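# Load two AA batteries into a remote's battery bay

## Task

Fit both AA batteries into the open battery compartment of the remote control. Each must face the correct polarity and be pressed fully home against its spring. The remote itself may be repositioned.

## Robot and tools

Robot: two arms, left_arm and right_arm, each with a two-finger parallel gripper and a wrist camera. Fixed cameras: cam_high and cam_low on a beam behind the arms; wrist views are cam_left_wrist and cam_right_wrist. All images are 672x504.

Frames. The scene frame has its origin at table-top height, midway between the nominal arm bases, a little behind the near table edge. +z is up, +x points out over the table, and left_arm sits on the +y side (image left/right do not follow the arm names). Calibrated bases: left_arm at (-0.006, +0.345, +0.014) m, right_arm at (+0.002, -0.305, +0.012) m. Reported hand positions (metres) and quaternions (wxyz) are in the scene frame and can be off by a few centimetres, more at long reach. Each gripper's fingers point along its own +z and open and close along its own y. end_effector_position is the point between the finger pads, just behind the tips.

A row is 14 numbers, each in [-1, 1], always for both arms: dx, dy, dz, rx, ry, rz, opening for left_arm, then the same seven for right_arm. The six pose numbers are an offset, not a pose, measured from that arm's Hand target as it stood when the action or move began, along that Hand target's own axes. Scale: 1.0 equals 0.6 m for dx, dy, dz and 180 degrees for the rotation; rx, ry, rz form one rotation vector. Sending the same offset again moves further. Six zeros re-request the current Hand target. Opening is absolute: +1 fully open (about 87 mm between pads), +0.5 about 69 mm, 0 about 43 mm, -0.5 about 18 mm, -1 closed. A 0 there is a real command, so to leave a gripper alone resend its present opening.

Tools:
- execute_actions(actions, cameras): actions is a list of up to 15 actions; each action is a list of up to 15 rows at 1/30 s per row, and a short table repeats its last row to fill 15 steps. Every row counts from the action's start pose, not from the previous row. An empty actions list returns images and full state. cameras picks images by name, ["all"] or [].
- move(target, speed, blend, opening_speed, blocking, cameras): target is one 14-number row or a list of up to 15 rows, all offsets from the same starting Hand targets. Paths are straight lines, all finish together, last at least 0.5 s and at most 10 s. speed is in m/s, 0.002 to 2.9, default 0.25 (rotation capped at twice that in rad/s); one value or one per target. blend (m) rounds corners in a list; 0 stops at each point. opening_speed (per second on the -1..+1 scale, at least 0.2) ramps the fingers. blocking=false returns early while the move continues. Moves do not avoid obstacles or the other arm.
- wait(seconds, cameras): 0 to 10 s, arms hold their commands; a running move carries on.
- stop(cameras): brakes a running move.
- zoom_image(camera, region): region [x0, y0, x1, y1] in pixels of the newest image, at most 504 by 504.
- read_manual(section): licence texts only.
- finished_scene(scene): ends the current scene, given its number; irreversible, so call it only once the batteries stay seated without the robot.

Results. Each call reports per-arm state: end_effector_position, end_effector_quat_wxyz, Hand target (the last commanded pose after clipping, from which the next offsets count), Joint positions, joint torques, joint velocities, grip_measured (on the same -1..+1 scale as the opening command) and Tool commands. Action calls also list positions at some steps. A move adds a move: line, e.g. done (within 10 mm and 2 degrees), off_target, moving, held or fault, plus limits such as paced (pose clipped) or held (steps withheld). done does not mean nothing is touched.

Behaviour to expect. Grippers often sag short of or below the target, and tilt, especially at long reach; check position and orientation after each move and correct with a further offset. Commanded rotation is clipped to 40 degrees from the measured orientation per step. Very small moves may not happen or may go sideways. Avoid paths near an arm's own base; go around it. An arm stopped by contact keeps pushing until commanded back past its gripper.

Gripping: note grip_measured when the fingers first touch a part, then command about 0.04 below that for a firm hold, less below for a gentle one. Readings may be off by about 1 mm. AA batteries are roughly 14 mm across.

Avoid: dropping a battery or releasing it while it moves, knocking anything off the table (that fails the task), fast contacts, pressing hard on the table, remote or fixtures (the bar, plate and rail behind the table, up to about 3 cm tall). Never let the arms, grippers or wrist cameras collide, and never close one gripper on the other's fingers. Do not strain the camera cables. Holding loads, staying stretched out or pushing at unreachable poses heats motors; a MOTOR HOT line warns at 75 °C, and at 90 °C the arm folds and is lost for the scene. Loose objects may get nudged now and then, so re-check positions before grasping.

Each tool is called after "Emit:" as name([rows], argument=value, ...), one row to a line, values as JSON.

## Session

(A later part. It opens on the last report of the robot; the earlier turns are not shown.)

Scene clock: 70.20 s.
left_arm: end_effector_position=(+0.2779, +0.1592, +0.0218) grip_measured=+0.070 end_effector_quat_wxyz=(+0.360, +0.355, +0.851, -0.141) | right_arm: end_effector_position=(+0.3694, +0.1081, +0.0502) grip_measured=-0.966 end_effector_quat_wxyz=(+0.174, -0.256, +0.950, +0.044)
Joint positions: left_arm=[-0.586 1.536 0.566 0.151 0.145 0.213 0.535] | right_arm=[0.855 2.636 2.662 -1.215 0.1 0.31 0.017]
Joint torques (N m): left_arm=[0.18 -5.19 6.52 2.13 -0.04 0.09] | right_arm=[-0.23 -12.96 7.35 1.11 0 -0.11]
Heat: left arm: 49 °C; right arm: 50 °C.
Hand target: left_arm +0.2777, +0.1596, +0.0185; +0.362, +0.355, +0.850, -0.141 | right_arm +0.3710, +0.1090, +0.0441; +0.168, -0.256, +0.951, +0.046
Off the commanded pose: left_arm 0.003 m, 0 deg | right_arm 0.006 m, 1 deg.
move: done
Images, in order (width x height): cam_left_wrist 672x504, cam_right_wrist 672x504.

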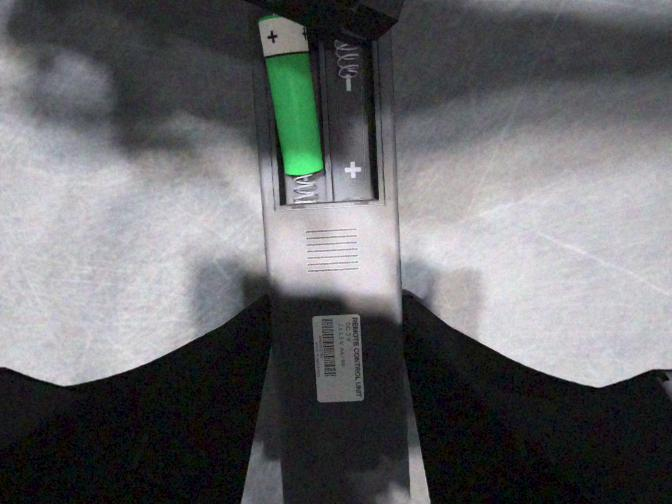

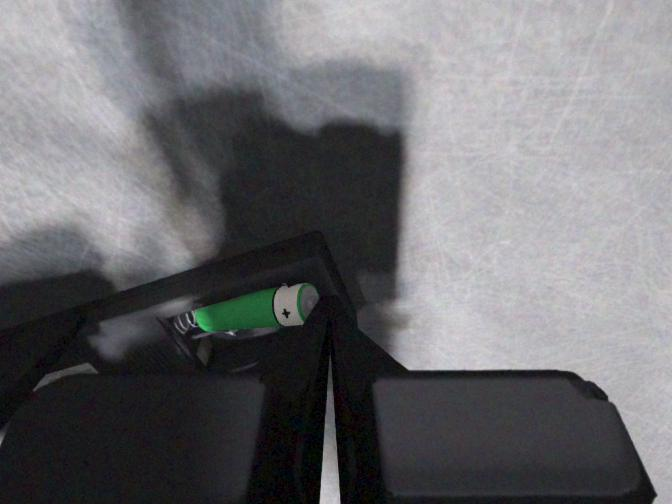

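Emit:
move([
  [0,0,0,0,0,0,0.0,-0.022,-0.043,-0.134,0,0,0,-1],
  [0,0,0,0,0,0,0.0,0.2045,-0.3275,-0.2165,-0.113,0.001,-0.312,0],
], speed=[0.08,0.25], blend=0.02, cameras=["all"])

Scene clock: 75.80 s.
left_arm: end_effector_position=(+0.2780, +0.1592, +0.0219) grip_measured=+0.070 end_effector_quat_wxyz=(+0.360, +0.355, +0.851, -0.142) | right_arm: end_effector_position=(+0.3342, -0.1403, +0.1092) grip_measured=+0.000 end_effector_quat_wxyz=(-0.106, +0.694, -0.702, -0.122)
Joint positions: left_arm=[-0.586 1.536 0.566 0.151 0.145 0.213 0.535] | right_arm=[0.392 1.868 1.608 -1.174 -0.342 -1.152 0.5]
Joint torques (N m): left_arm=[0.2 -5.22 6.52 2.13 -0.04 0.09] | right_arm=[-0.46 -13.6 5.18 0.44 -0.32 -0.2]
Heat: left arm: 49 °C; right arm: 53 °C.
Hand target: left_arm +0.2777, +0.1595, +0.0185; +0.362, +0.355, +0.850, -0.142 | right_arm +0.3314, -0.1411, +0.1239; -0.122, +0.696, -0.697, -0.122
Off the commanded pose: left_arm 0.003 m, 0 deg | right_arm 0.015 m, 2 deg.
elbow stopped short (right arm): the move would have taken joint 3 (elbow) straighter than the controller allows.
move: off_target (right_arm); target 2's new opening was sent with right_arm's hand 0.015 m and 2 deg from that target

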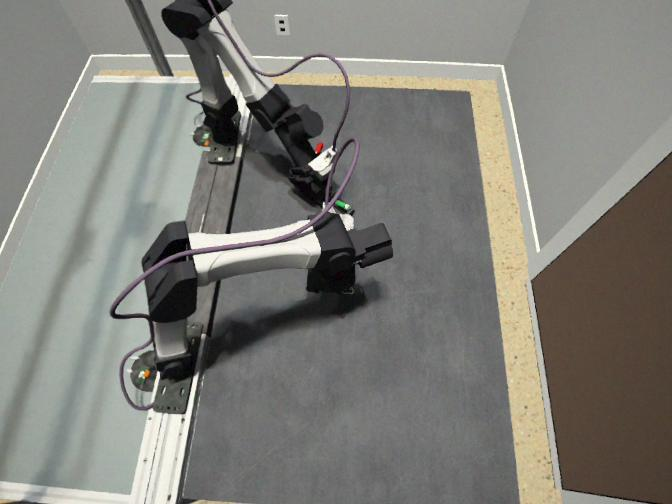

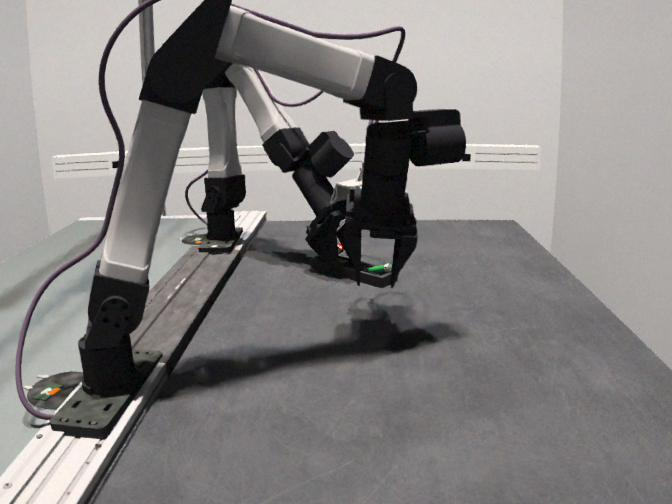

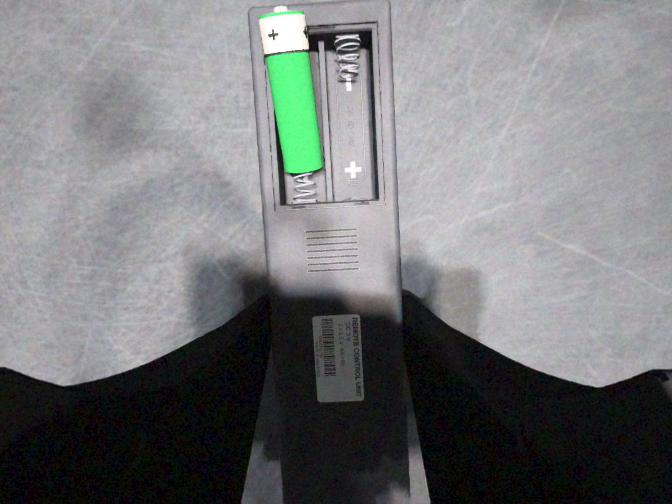

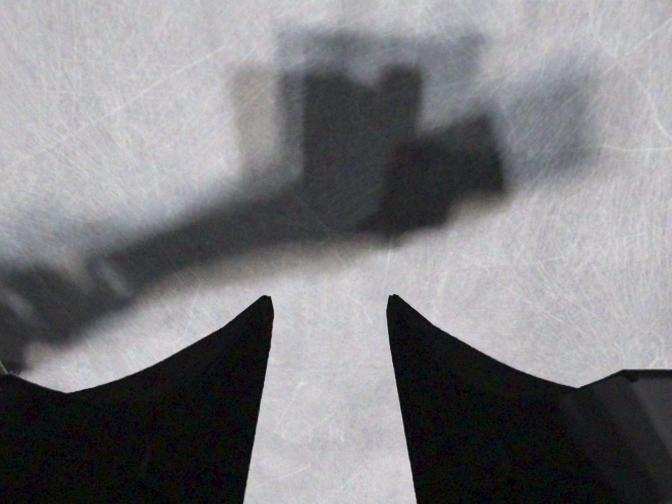

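Emit:
move(target=[-0.107,-0.035,0.107,0.175,-0.004,0.170,0.0,0,0,0,0,0,0,0], speed=0.06, cameras=["all"])

Scene clock: 83.10 s.
left_arm: end_effector_position=(+0.3273, +0.0821, +0.0226) grip_measured=+0.070 end_effector_quat_wxyz=(+0.291, +0.641, +0.660, -0.263) | right_arm: end_effector_position=(+0.3342, -0.1403, +0.1092) grip_measured=+0.000 end_effector_quat_wxyz=(-0.106, +0.694, -0.702, -0.122)
Joint positions: left_arm=[-0.541 1.977 1.161 -0.291 0.632 0.903 0.535] | right_arm=[0.392 1.868 1.608 -1.174 -0.342 -1.152 0.5]
Joint torques (N m): left_arm=[0.02 -8.46 10.1 0.98 0.3 0.25] | right_arm=[-0.47 -13.61 5.18 0.43 -0.32 -0.2]
Heat: left arm: 48 °C; right arm: 56 °C.
Hand target: left_arm +0.3271, +0.0806, +0.0192; +0.283, +0.647, +0.656, -0.267 | right_arm +0.3314, -0.1411, +0.1239; -0.122, +0.696, -0.697, -0.122
Off the commanded pose: left_arm 0.004 m, 1 deg | right_arm 0.015 m, 2 deg.
move: off_target (right_arm)

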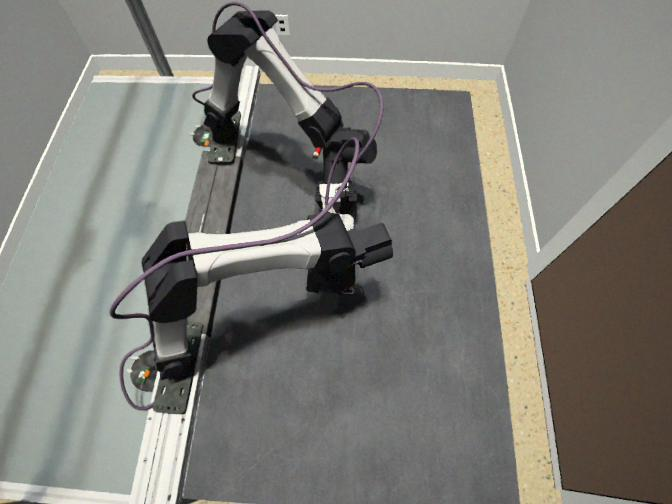

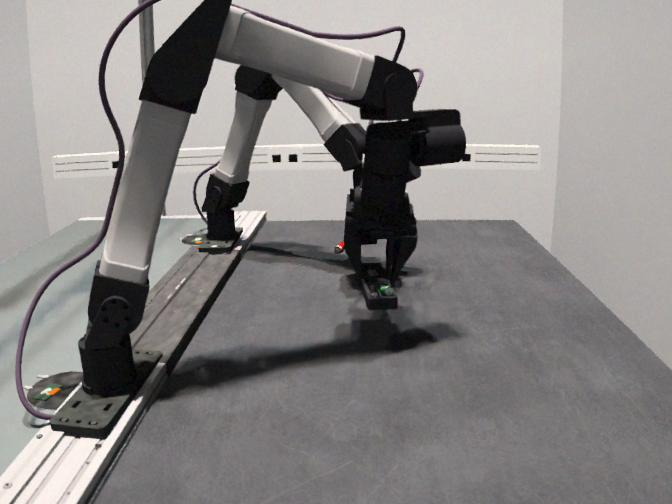

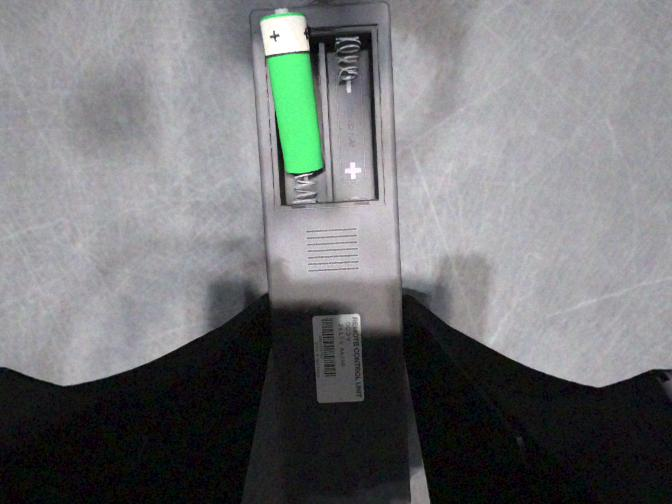

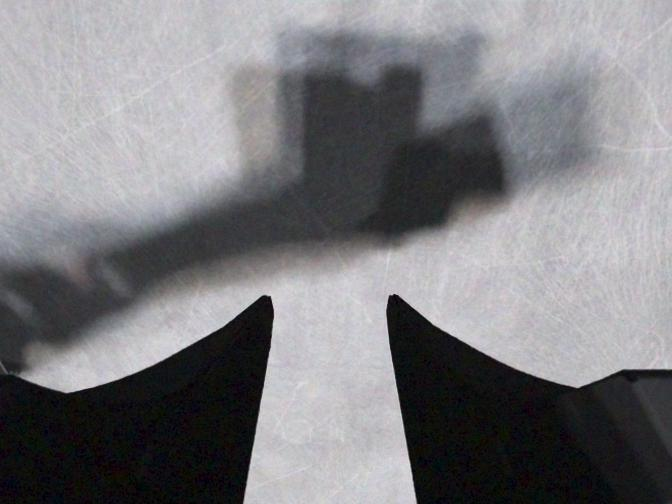

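Emit:
move([
  [0,0,0,0,0,0,0.0,0.123,0,-0.151,0,0,0,0],
  [-0.093,-0.031,0.095,-0.358,0.008,-0.349,0.0,0.123,0,-0.151,0,0,0,0],
], speed=[0.2,0.1], cameras=["all"])

Scene clock: 96.03 s.
left_arm: end_effector_position=(+0.3121, +0.0022, +0.0225) grip_measured=+0.070 end_effector_quat_wxyz=(+0.389, -0.010, +0.921, +0.000) | right_arm: end_effector_position=(+0.3296, -0.2429, +0.1706) grip_measured=+0.000 end_effector_quat_wxyz=(-0.104, +0.692, -0.703, -0.128)
Joint positions: left_arm=[-1.061 2.135 1.379 -0.346 -0.673 -0.844 0.535] | right_arm=[0.093 1.809 1.761 -1.508 -0.375 -1.467 0.5]
Joint torques (N m): left_arm=[-0.69 -9.95 10.65 0.97 -0.6 -0.03] | right_arm=[-0.27 -10.62 7.19 0.14 -0.34 -0.21]
Heat: left arm: 49 °C; right arm: 55 °C.
Hand target: left_arm +0.3101, +0.0004, +0.0192; +0.388, -0.006, +0.921, +0.011 | right_arm +0.3311, -0.2414, +0.1841; -0.122, +0.696, -0.697, -0.122
Off the commanded pose: left_arm 0.004 m, 1 deg | right_arm 0.014 m, 2 deg.
move: off_target (right_arm)

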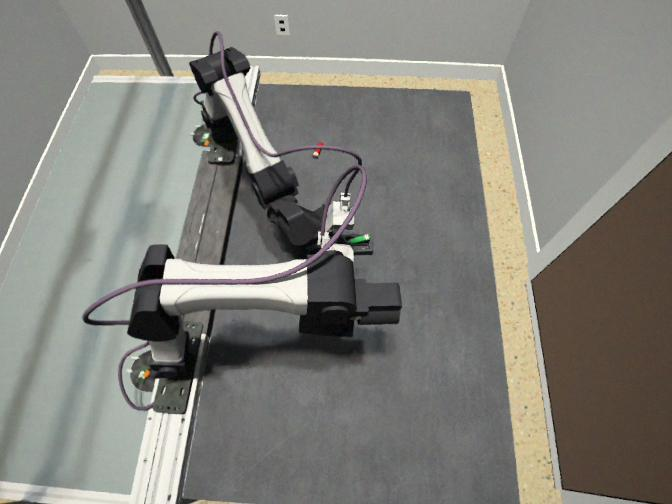

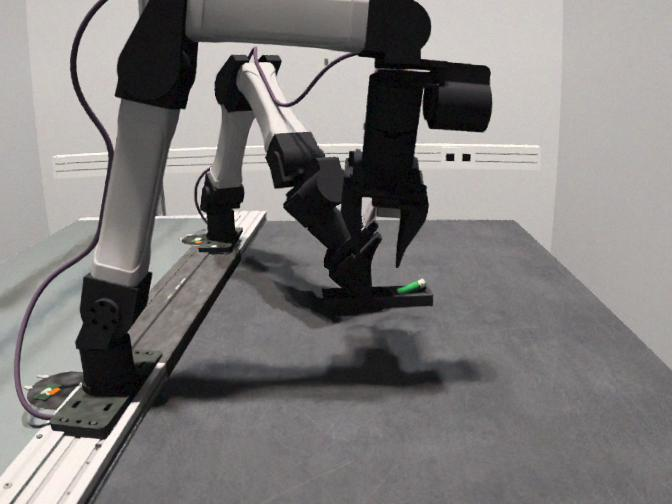

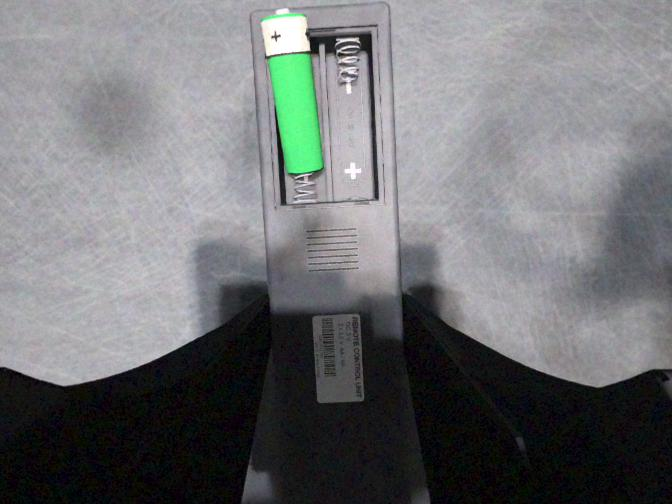

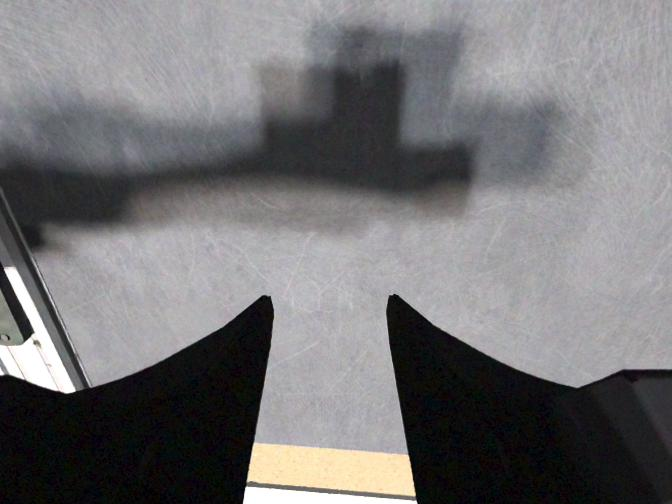

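Emit:
move([
  [0,0,0,0,0,0,0.3,0,0,0,0,0,0,0],
  [0.023,0,-0.024,0,-0.139,0,0.3,0,0,0,0,0,0,0],
  [0.023,0,-0.024,0,-0.139,0,0.0,0,0,0,0,0,0,0],
], speed=0.06, opening_speed=0.4, cameras=["all"])

Scene clock: 103.10 s.
left_arm: end_effector_position=(+0.2932, -0.0019, +0.0245) grip_measured=+0.073 end_effector_quat_wxyz=(+0.575, -0.008, +0.818, +0.007) | right_arm: end_effector_position=(+0.3296, -0.2429, +0.1706) grip_measured=+0.000 end_effector_quat_wxyz=(-0.104, +0.692, -0.703, -0.128)
Joint positions: left_arm=[-1.23 2.148 1.07 0.279 -1.076 -0.689 0.536] | right_arm=[0.093 1.809 1.761 -1.508 -0.375 -1.467 0.5]
Joint torques (N m): left_arm=[-0.55 -10.03 5.64 1.8 -0.62 0.16] | right_arm=[-0.25 -10.61 7.2 0.14 -0.34 -0.2]
Heat: left arm: 51 °C; right arm: 55 °C.
Hand target: left_arm +0.2901, +0.0001, +0.0193; +0.579, -0.004, +0.815, +0.012 | right_arm +0.3311, -0.2414, +0.1841; -0.122, +0.696, -0.697, -0.122
Off the commanded pose: left_arm 0.006 m, 1 deg | right_arm 0.014 m, 2 deg.
move: off_target (right_arm)

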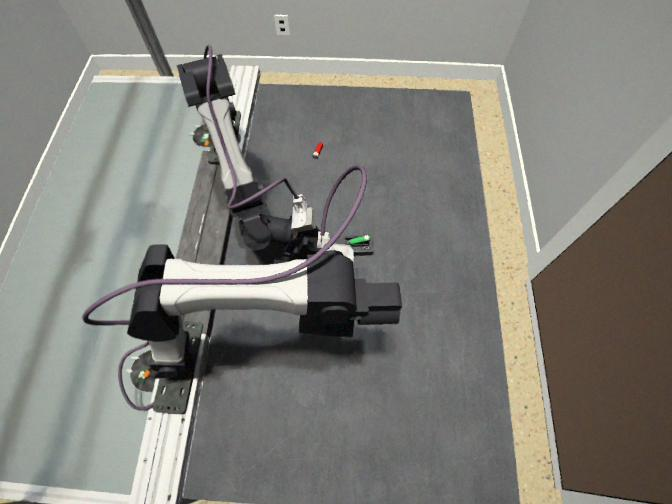

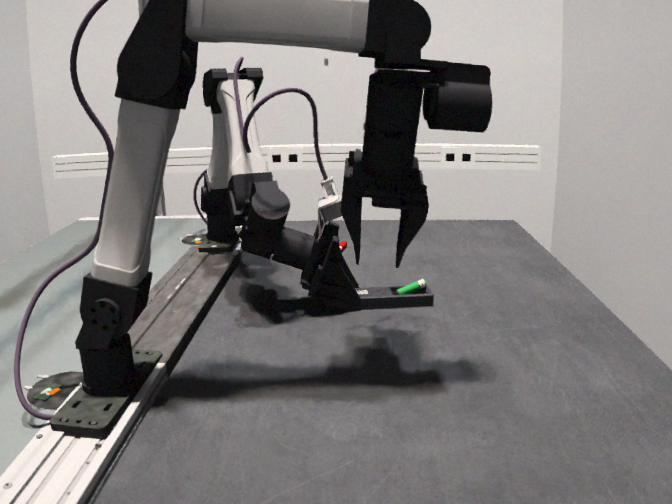

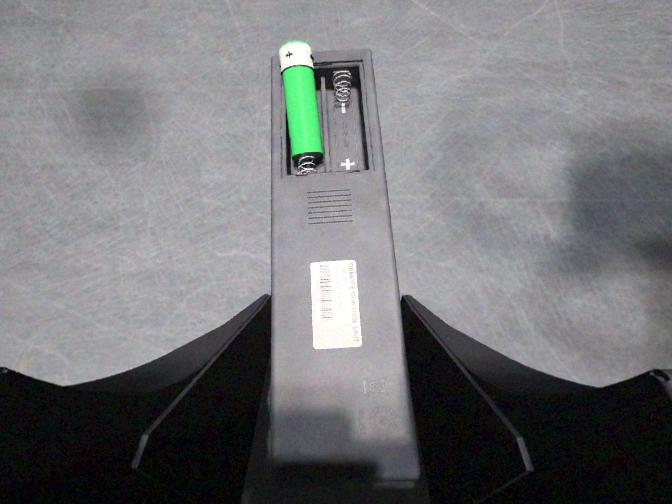

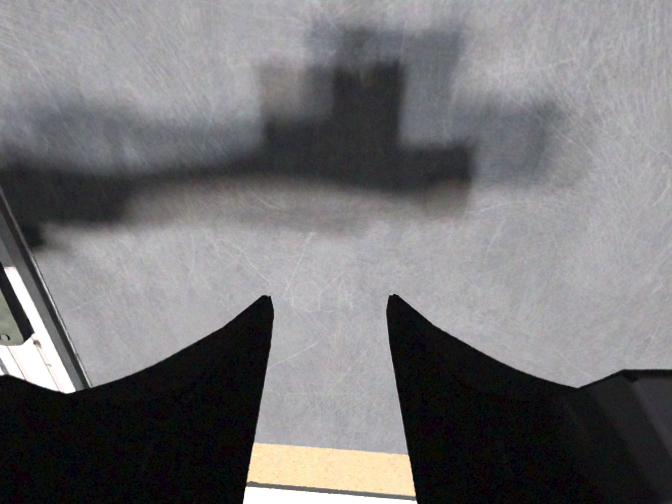

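Emit:
move(target=[0,0,0,0,0,0,0.0,-0.141,-0.083,0.051,0.171,0,0.47,-0.3], speed=0.25, cameras=["cam_high","cam_right_wrist"])

Scene clock: 107.47 s.
left_arm: end_effector_position=(+0.2932, -0.0019, +0.0245) grip_measured=+0.073 end_effector_quat_wxyz=(+0.575, -0.008, +0.818, +0.007) | right_arm: end_effector_position=(+0.3775, -0.1516, +0.1801) grip_measured=-0.300 end_effector_quat_wxyz=(+0.168, -0.004, +0.986, +0.002)
Joint positions: left_arm=[-1.23 2.148 1.07 0.279 -1.076 -0.689 0.536] | right_arm=[0.375 1.917 1.943 -1.252 0.081 0.356 0.35]
Joint torques (N m): left_arm=[-0.54 -10.04 5.63 1.79 -0.61 0.16] | right_arm=[0.25 -9.14 7.8 0.92 0.16 -0.03]
Heat: left arm: 52 °C; right arm: 54 °C.
Hand target: left_arm +0.2901, +0.0001, +0.0193; +0.579, -0.004, +0.815, +0.012 | right_arm +0.3811, -0.1514, +0.1841; +0.174, +0.001, +0.985, -0.001
Off the commanded pose: left_arm 0.006 m, 1 deg | right_arm 0.005 m, 1 deg.
move: done
Images, in order (width x height): cam_high 672x504, cam_right_wrist 672x504.

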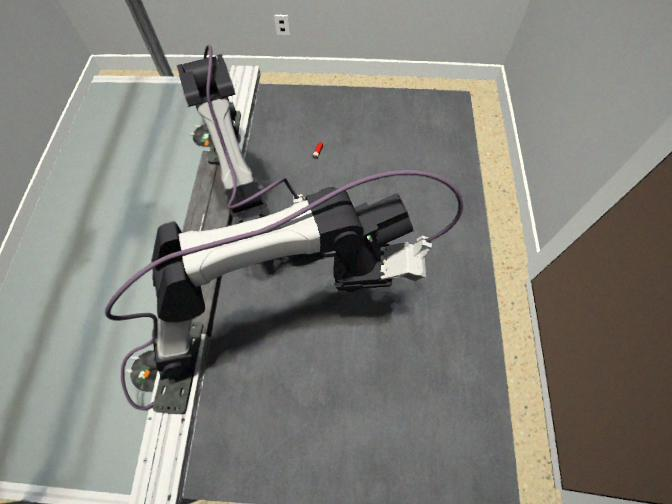

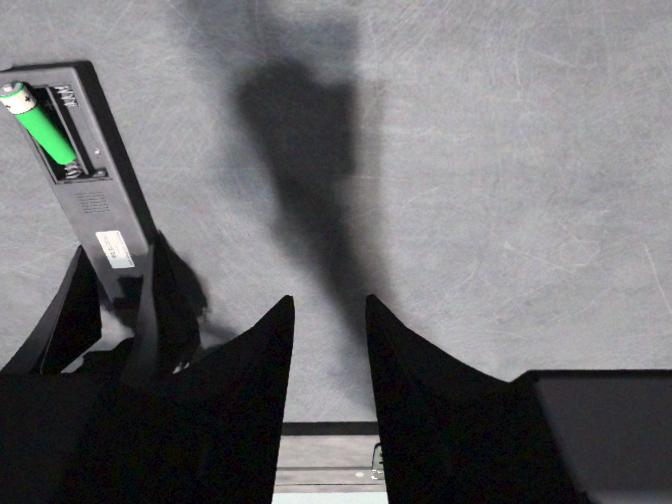

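Emit:
move(target=[0,0,0,0,0,0,0.0,0.055,0.25,0.122,0,0,0,-0.2], speed=0.15, cameras=["all"])

Scene clock: 109.47 s.
left_arm: end_effector_position=(+0.2932, -0.0019, +0.0245) grip_measured=+0.073 end_effector_quat_wxyz=(+0.575, -0.008, +0.818, +0.007) | right_arm: end_effector_position=(+0.3691, -0.0022, +0.0991) grip_measured=-0.200 end_effector_quat_wxyz=(+0.164, -0.007, +0.986, -0.002)
Joint positions: left_arm=[-1.23 2.148 1.07 0.279 -1.076 -0.689 0.536] | right_arm=[0.704 2.228 2.118 -1.169 0.186 0.665 0.4]
Joint torques (N m): left_arm=[-0.54 -10.04 5.61 1.79 -0.62 0.16] | right_arm=[-0.24 -12 7.77 0.89 0.28 -0.02]
Heat: left arm: 52 °C; right arm: 55 °C.
Hand target: left_arm +0.2901, +0.0001, +0.0193; +0.579, -0.004, +0.815, +0.012 | right_arm +0.3757, -0.0017, +0.1035; +0.174, +0.001, +0.985, -0.001
Off the commanded pose: left_arm 0.006 m, 1 deg | right_arm 0.008 m, 2 deg.
move: done

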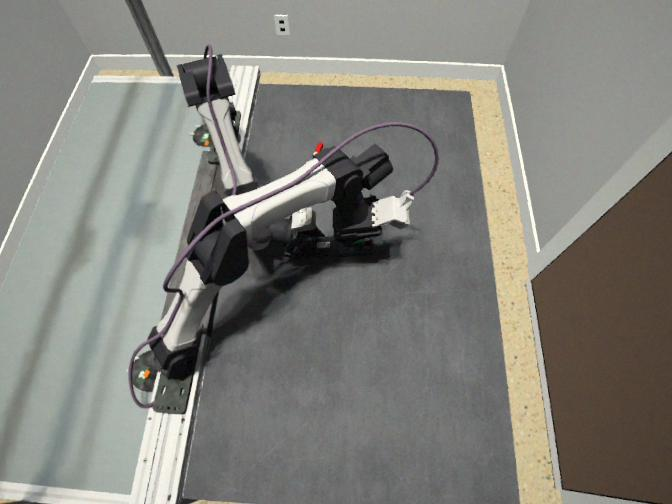

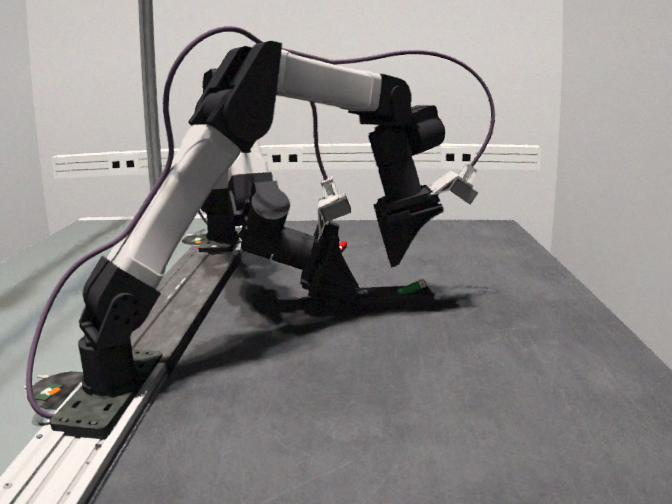

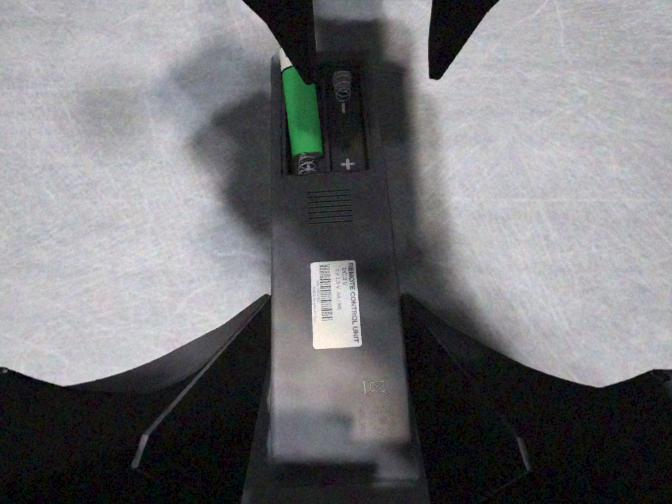

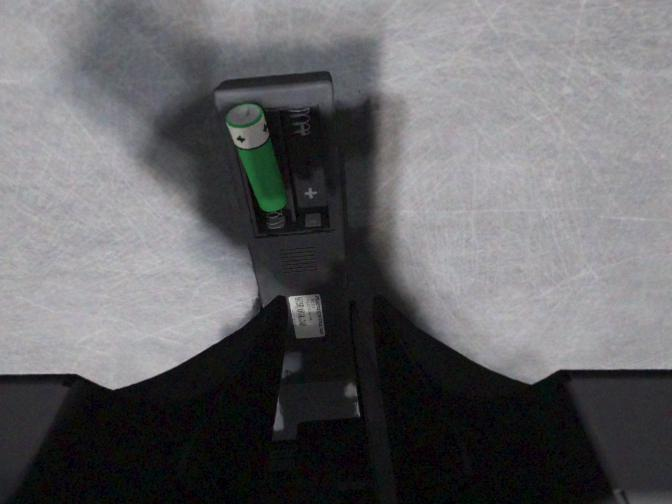

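Emit:
move(target=[0,0,0,0,0,0,0.0,-0.043,0.058,0.076,-0.0095,0,-0.026,-0.3], speed=0.1, cameras=["cam_left_wrist","cam_right_wrist","cam_low"])

Emit:
zoom_image(camera="cam_low", region=[340, 220, 480, 325])

Scene clock: 112.13 s.
left_arm: end_effector_position=(+0.2932, -0.0019, +0.0245) grip_measured=+0.073 end_effector_quat_wxyz=(+0.575, -0.008, +0.818, +0.007) | right_arm: end_effector_position=(+0.4140, +0.0323, +0.0685) grip_measured=-0.300 end_effector_quat_wxyz=(+0.175, -0.039, +0.984, +0.003)
Joint positions: left_arm=[-1.23 2.148 1.07 0.279 -1.076 -0.689 0.536] | right_arm=[0.704 2.548 2.567 -1.266 0.183 0.597 0.35]
Joint torques (N m): left_arm=[-0.55 -10.04 5.6 1.8 -0.62 0.16] | right_arm=[-0.17 -13.49 7.75 0.93 0.08 -0.17]
Heat: left arm: 53 °C; right arm: 55 °C.
Hand target: left_arm +0.2901, +0.0001, +0.0193; +0.579, -0.004, +0.815, +0.012 | right_arm +0.4156, +0.0329, +0.0695; +0.174, -0.041, +0.984, +0.006
Off the commanded pose: left_arm 0.006 m, 1 deg | right_arm 0.002 m, 0 deg.
move: done
Images, in order (width x height): cam_low 672x504, cam_left_wrist 672x504, cam_right_wrist 672x504.

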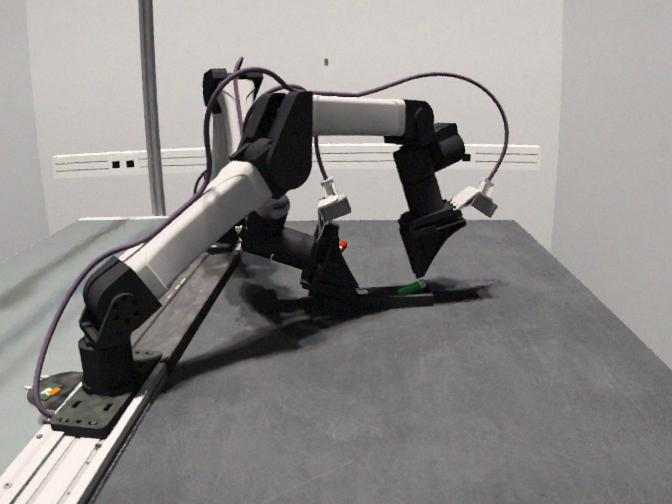

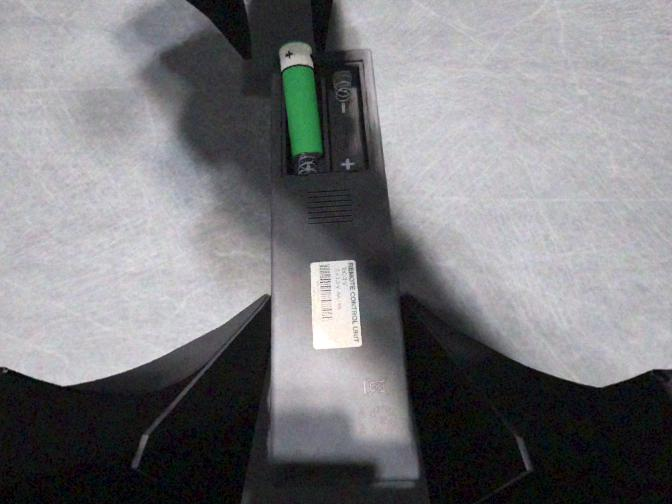

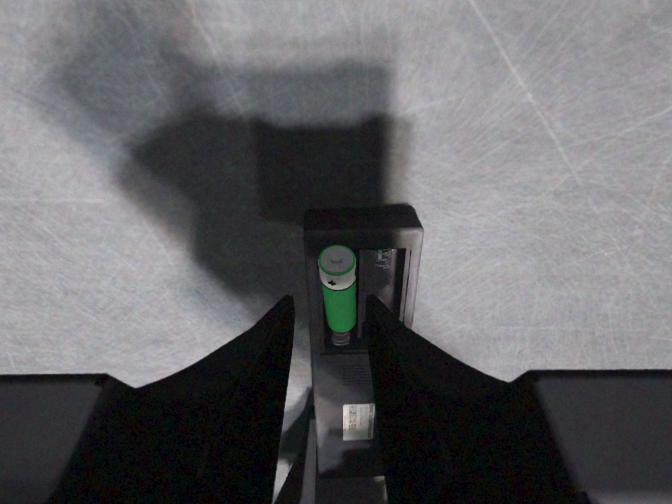

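Scaled by 3.600 from the camera's 672x504 image, which has a finer 960x720 frame.

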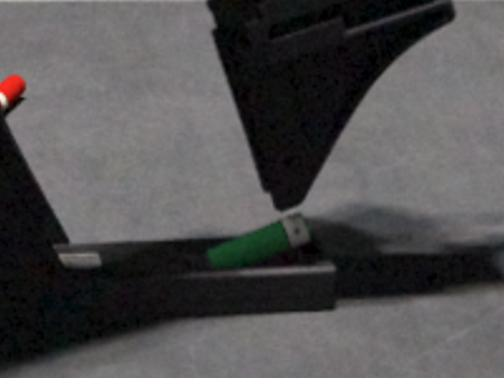

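Emit:
move(target=[0,0,0,0,0,0,0.0,0.010,-0.005,0.029,0,0,0,-0.35], speed=0.05, cameras=["cam_right_wrist","cam_low"])

Emit:
zoom_image(camera="cam_low", region=[340, 220, 480, 325])

Emit:
zoom_image(camera="cam_right_wrist", region=[252, 190, 420, 400])

Scene clock: 113.57 s.
left_arm: end_effector_position=(+0.2931, -0.0021, +0.0247) grip_measured=+0.073 end_effector_quat_wxyz=(+0.576, -0.008, +0.818, +0.007) | right_arm: end_effector_position=(+0.4108, +0.0295, +0.0400) grip_measured=-0.349 end_effector_quat_wxyz=(+0.160, -0.043, +0.986, -0.005)
Joint positions: left_arm=[-1.23 2.148 1.07 0.28 -1.076 -0.689 0.536] | right_arm=[0.703 2.546 2.453 -1.188 0.178 0.593 0.325]
Joint torques (N m): left_arm=[-0.53 -10.06 5.63 1.79 -0.61 0.15] | right_arm=[-0.53 -17.43 4.59 1.16 0.12 -0.16]
Heat: left arm: 53 °C; right arm: 56 °C.
Hand target: left_arm +0.2901, +0.0001, +0.0194; +0.579, -0.004, +0.815, +0.012 | right_arm +0.4162, +0.0299, +0.0510; +0.174, -0.041, +0.984, +0.006
Off the commanded pose: left_arm 0.006 m, 1 deg | right_arm 0.012 m, 2 deg.
move: off_target (right_arm)
Images, in order (width x height): cam_low 672x504, cam_right_wrist 672x504.

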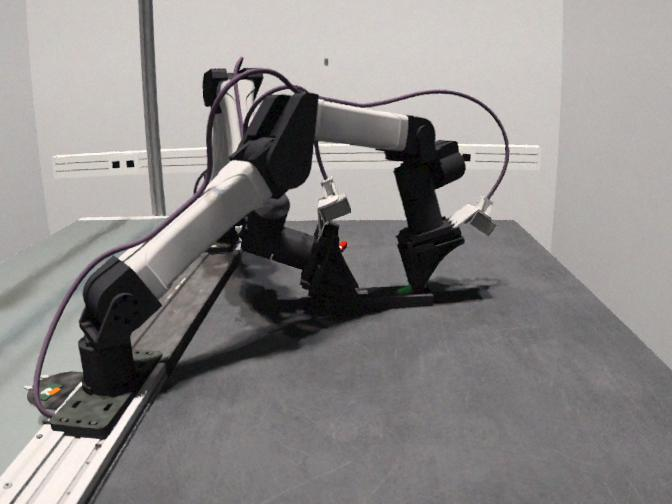

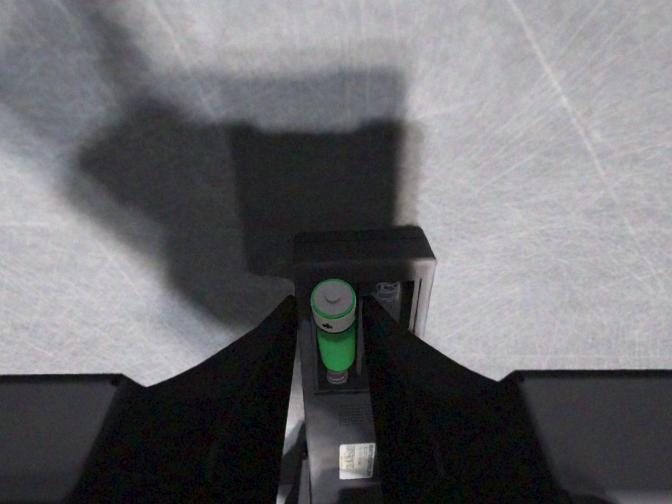

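Scaled by 3.600 from the camera's 672x504 image, which has a finer 960x720 frame.

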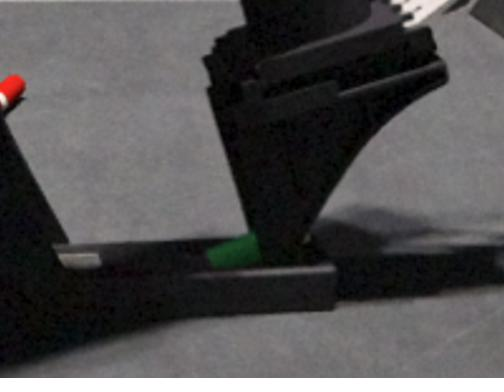

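Scaled by 2.400 from the camera's 672x504 image, which has a finer 960x720 frame.

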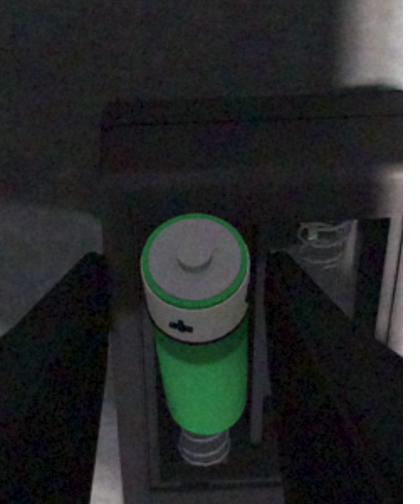

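Emit:
move(target=[0,0,0,0,0,0,0.0,-0.004,-0.002,-0.008,0,0,0,-0.35], speed=0.05, cameras=["cam_right_wrist","cam_low"])

Emit:
zoom_image(camera="cam_low", region=[340, 220, 480, 325])

Emit:
zoom_image(camera="cam_right_wrist", region=[252, 190, 420, 400])

Scene clock: 114.60 s.
left_arm: end_effector_position=(+0.2931, -0.0021, +0.0247) grip_measured=+0.073 end_effector_quat_wxyz=(+0.576, -0.008, +0.818, +0.007) | right_arm: end_effector_position=(+0.4108, +0.0294, +0.0400) grip_measured=-0.349 end_effector_quat_wxyz=(+0.160, -0.044, +0.986, -0.005)
Joint positions: left_arm=[-1.23 2.148 1.07 0.28 -1.076 -0.689 0.536] | right_arm=[0.703 2.546 2.453 -1.188 0.178 0.591 0.325]
Joint torques (N m): left_arm=[-0.5 -10.06 5.63 1.79 -0.62 0.15] | right_arm=[-0.77 -17.32 6.45 0.93 0.11 -0.18]
Heat: left arm: 53 °C; right arm: 57 °C.
Hand target: left_arm +0.2901, +0.0001, +0.0194; +0.579, -0.004, +0.815, +0.012 | right_arm +0.4169, +0.0287, +0.0564; +0.174, -0.041, +0.984, +0.006
Off the commanded pose: left_arm 0.006 m, 1 deg | right_arm 0.018 m, 2 deg.
move: off_target (right_arm)
Images, in order (width x height): cam_low 672x504, cam_right_wrist 672x504.

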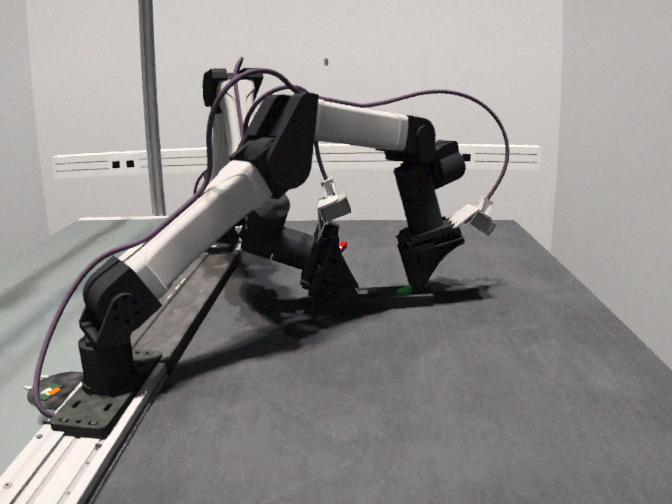

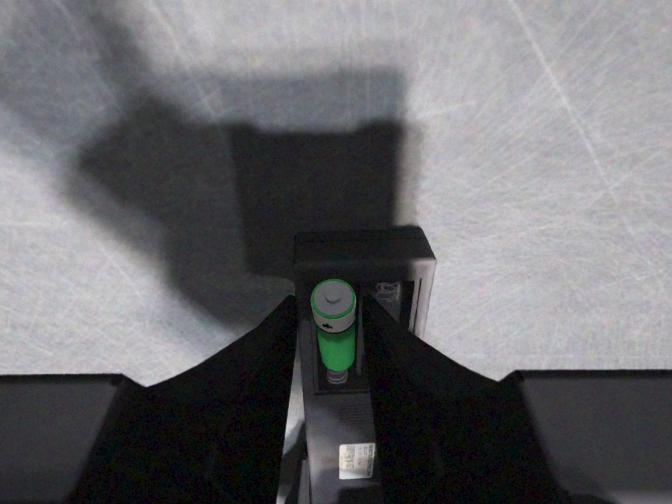

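Scaled by 3.600 from the camera's 672x504 image, which has a finer 960x720 frame.

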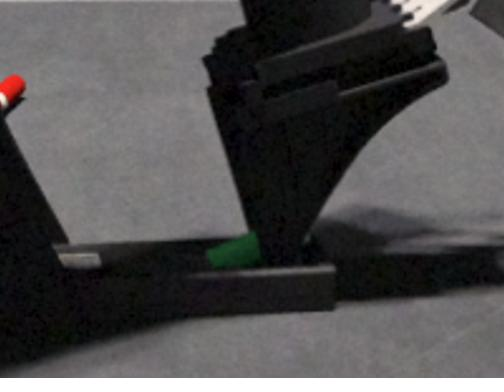

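Scaled by 2.400 from the camera's 672x504 image, which has a finer 960x720 frame.

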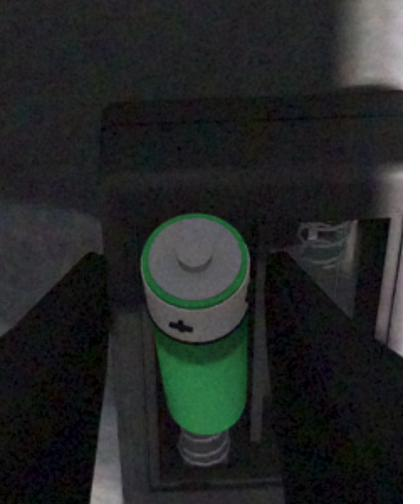

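Emit:
move(target=[0,0,0,0,0,0,0.0,-0.004,-0.0,-0.011,0,0,0,-0.35], speed=0.05, cameras=["cam_right_wrist","cam_low"])

Emit:
zoom_image(camera="cam_low", region=[340, 220, 480, 325])

Emit:
zoom_image(camera="cam_right_wrist", region=[252, 190, 420, 400])

Scene clock: 115.63 s.
left_arm: end_effector_position=(+0.2938, -0.0019, +0.0258) grip_measured=+0.073 end_effector_quat_wxyz=(+0.578, -0.009, +0.816, +0.008) | right_arm: end_effector_position=(+0.4113, +0.0300, +0.0445) grip_measured=-0.349 end_effector_quat_wxyz=(+0.162, -0.045, +0.986, -0.004)
Joint positions: left_arm=[-1.23 2.148 1.07 0.285 -1.082 -0.684 0.536] | right_arm=[0.703 2.546 2.471 -1.2 0.177 0.589 0.325]
Joint torques (N m): left_arm=[-0.5 -10.04 5.61 1.73 -0.57 0.08] | right_arm=[-0.8 -16.69 8.32 0.7 0.11 -0.18]
Heat: left arm: 53 °C; right arm: 58 °C.
Hand target: left_arm +0.2901, +0.0000, +0.0194; +0.579, -0.004, +0.815, +0.012 | right_arm +0.4169, +0.0288, +0.0634; +0.174, -0.041, +0.984, +0.006
Off the commanded pose: left_arm 0.008 m, 1 deg | right_arm 0.020 m, 2 deg.
move: off_target (right_arm)
Images, in order (width x height): cam_low 672x504, cam_right_wrist 672x504.

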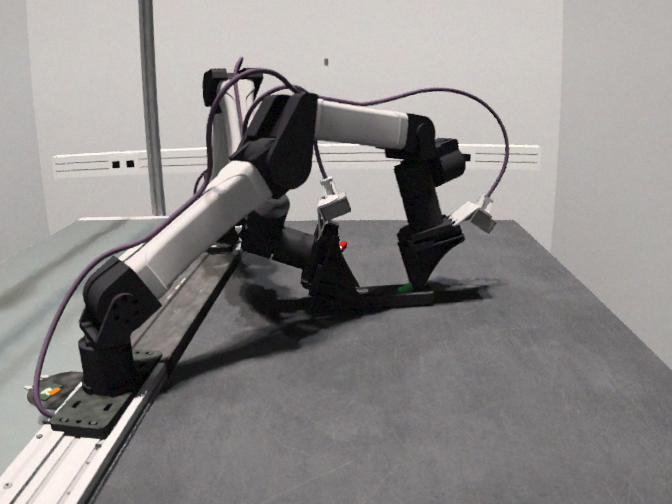

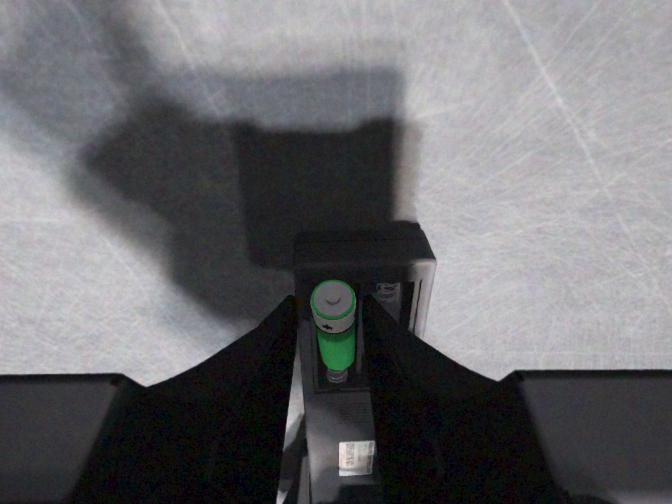

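Scaled by 3.600 from the camera's 672x504 image, which has a finer 960x720 frame.

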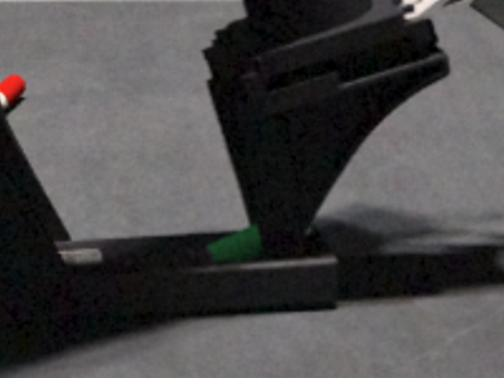

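Scaled by 2.400 from the camera's 672x504 image, which has a finer 960x720 frame.

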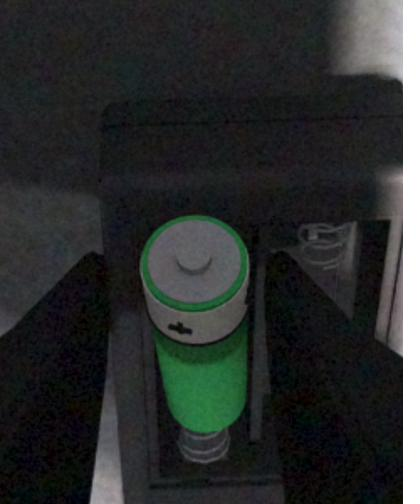

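Emit:
move([
  [0,0,0,0,0,0,0.0,0.004,0,0.011,0,0,0,-0.35],
  [0,0,0,0,0,0,0.0,0.004,0,0.011,0,0,0,-0.2],
], speed=0.05, opening_speed=0.3, cameras=["cam_right_wrist","cam_low"])

Emit:
zoom_image(camera="cam_low", region=[340, 220, 480, 325])

Emit:
zoom_image(camera="cam_right_wrist", region=[252, 190, 420, 400])

Scene clock: 117.47 s.
left_arm: end_effector_position=(+0.2936, -0.0017, +0.0247) grip_measured=+0.073 end_effector_quat_wxyz=(+0.577, -0.008, +0.816, +0.009) | right_arm: end_effector_position=(+0.4116, +0.0303, +0.0446) grip_measured=-0.200 end_effector_quat_wxyz=(+0.163, -0.044, +0.986, -0.003)
Joint positions: left_arm=[-1.23 2.15 1.07 0.286 -1.082 -0.684 0.536] | right_arm=[0.703 2.546 2.471 -1.199 0.177 0.589 0.4]
Joint torques (N m): left_arm=[-0.5 -10.32 5.57 1.74 -0.56 0.1] | right_arm=[-0.77 -17.11 5.37 1.03 0.11 -0.16]
Heat: left arm: 54 °C; right arm: 59 °C.
Hand target: left_arm +0.2901, +0.0001, +0.0194; +0.579, -0.004, +0.815, +0.012 | right_arm +0.4169, +0.0288, +0.0564; +0.174, -0.041, +0.984, +0.006
Off the commanded pose: left_arm 0.007 m, 1 deg | right_arm 0.013 m, 2 deg.
move: off_target (right_arm); target 2's new opening was sent with right_arm's hand 0.013 m and 2 deg from that target
Images, in order (width x height): cam_low 672x504, cam_right_wrist 672x504.

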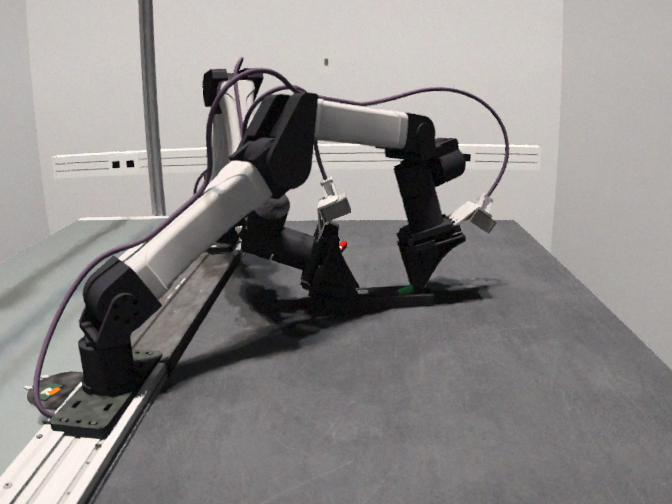

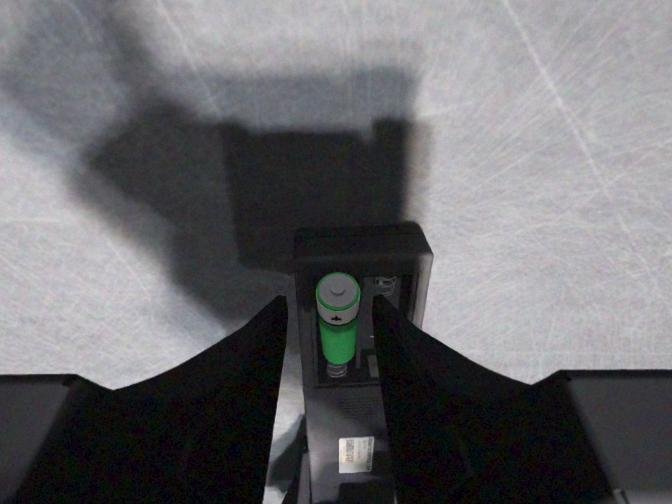

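Scaled by 3.600 from the camera's 672x504 image, which has a finer 960x720 frame.

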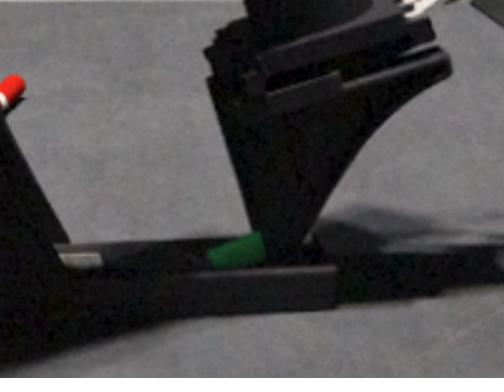

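Scaled by 2.400 from the camera's 672x504 image, which has a finer 960x720 frame.

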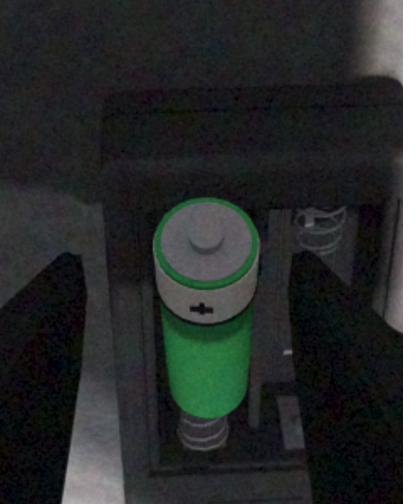

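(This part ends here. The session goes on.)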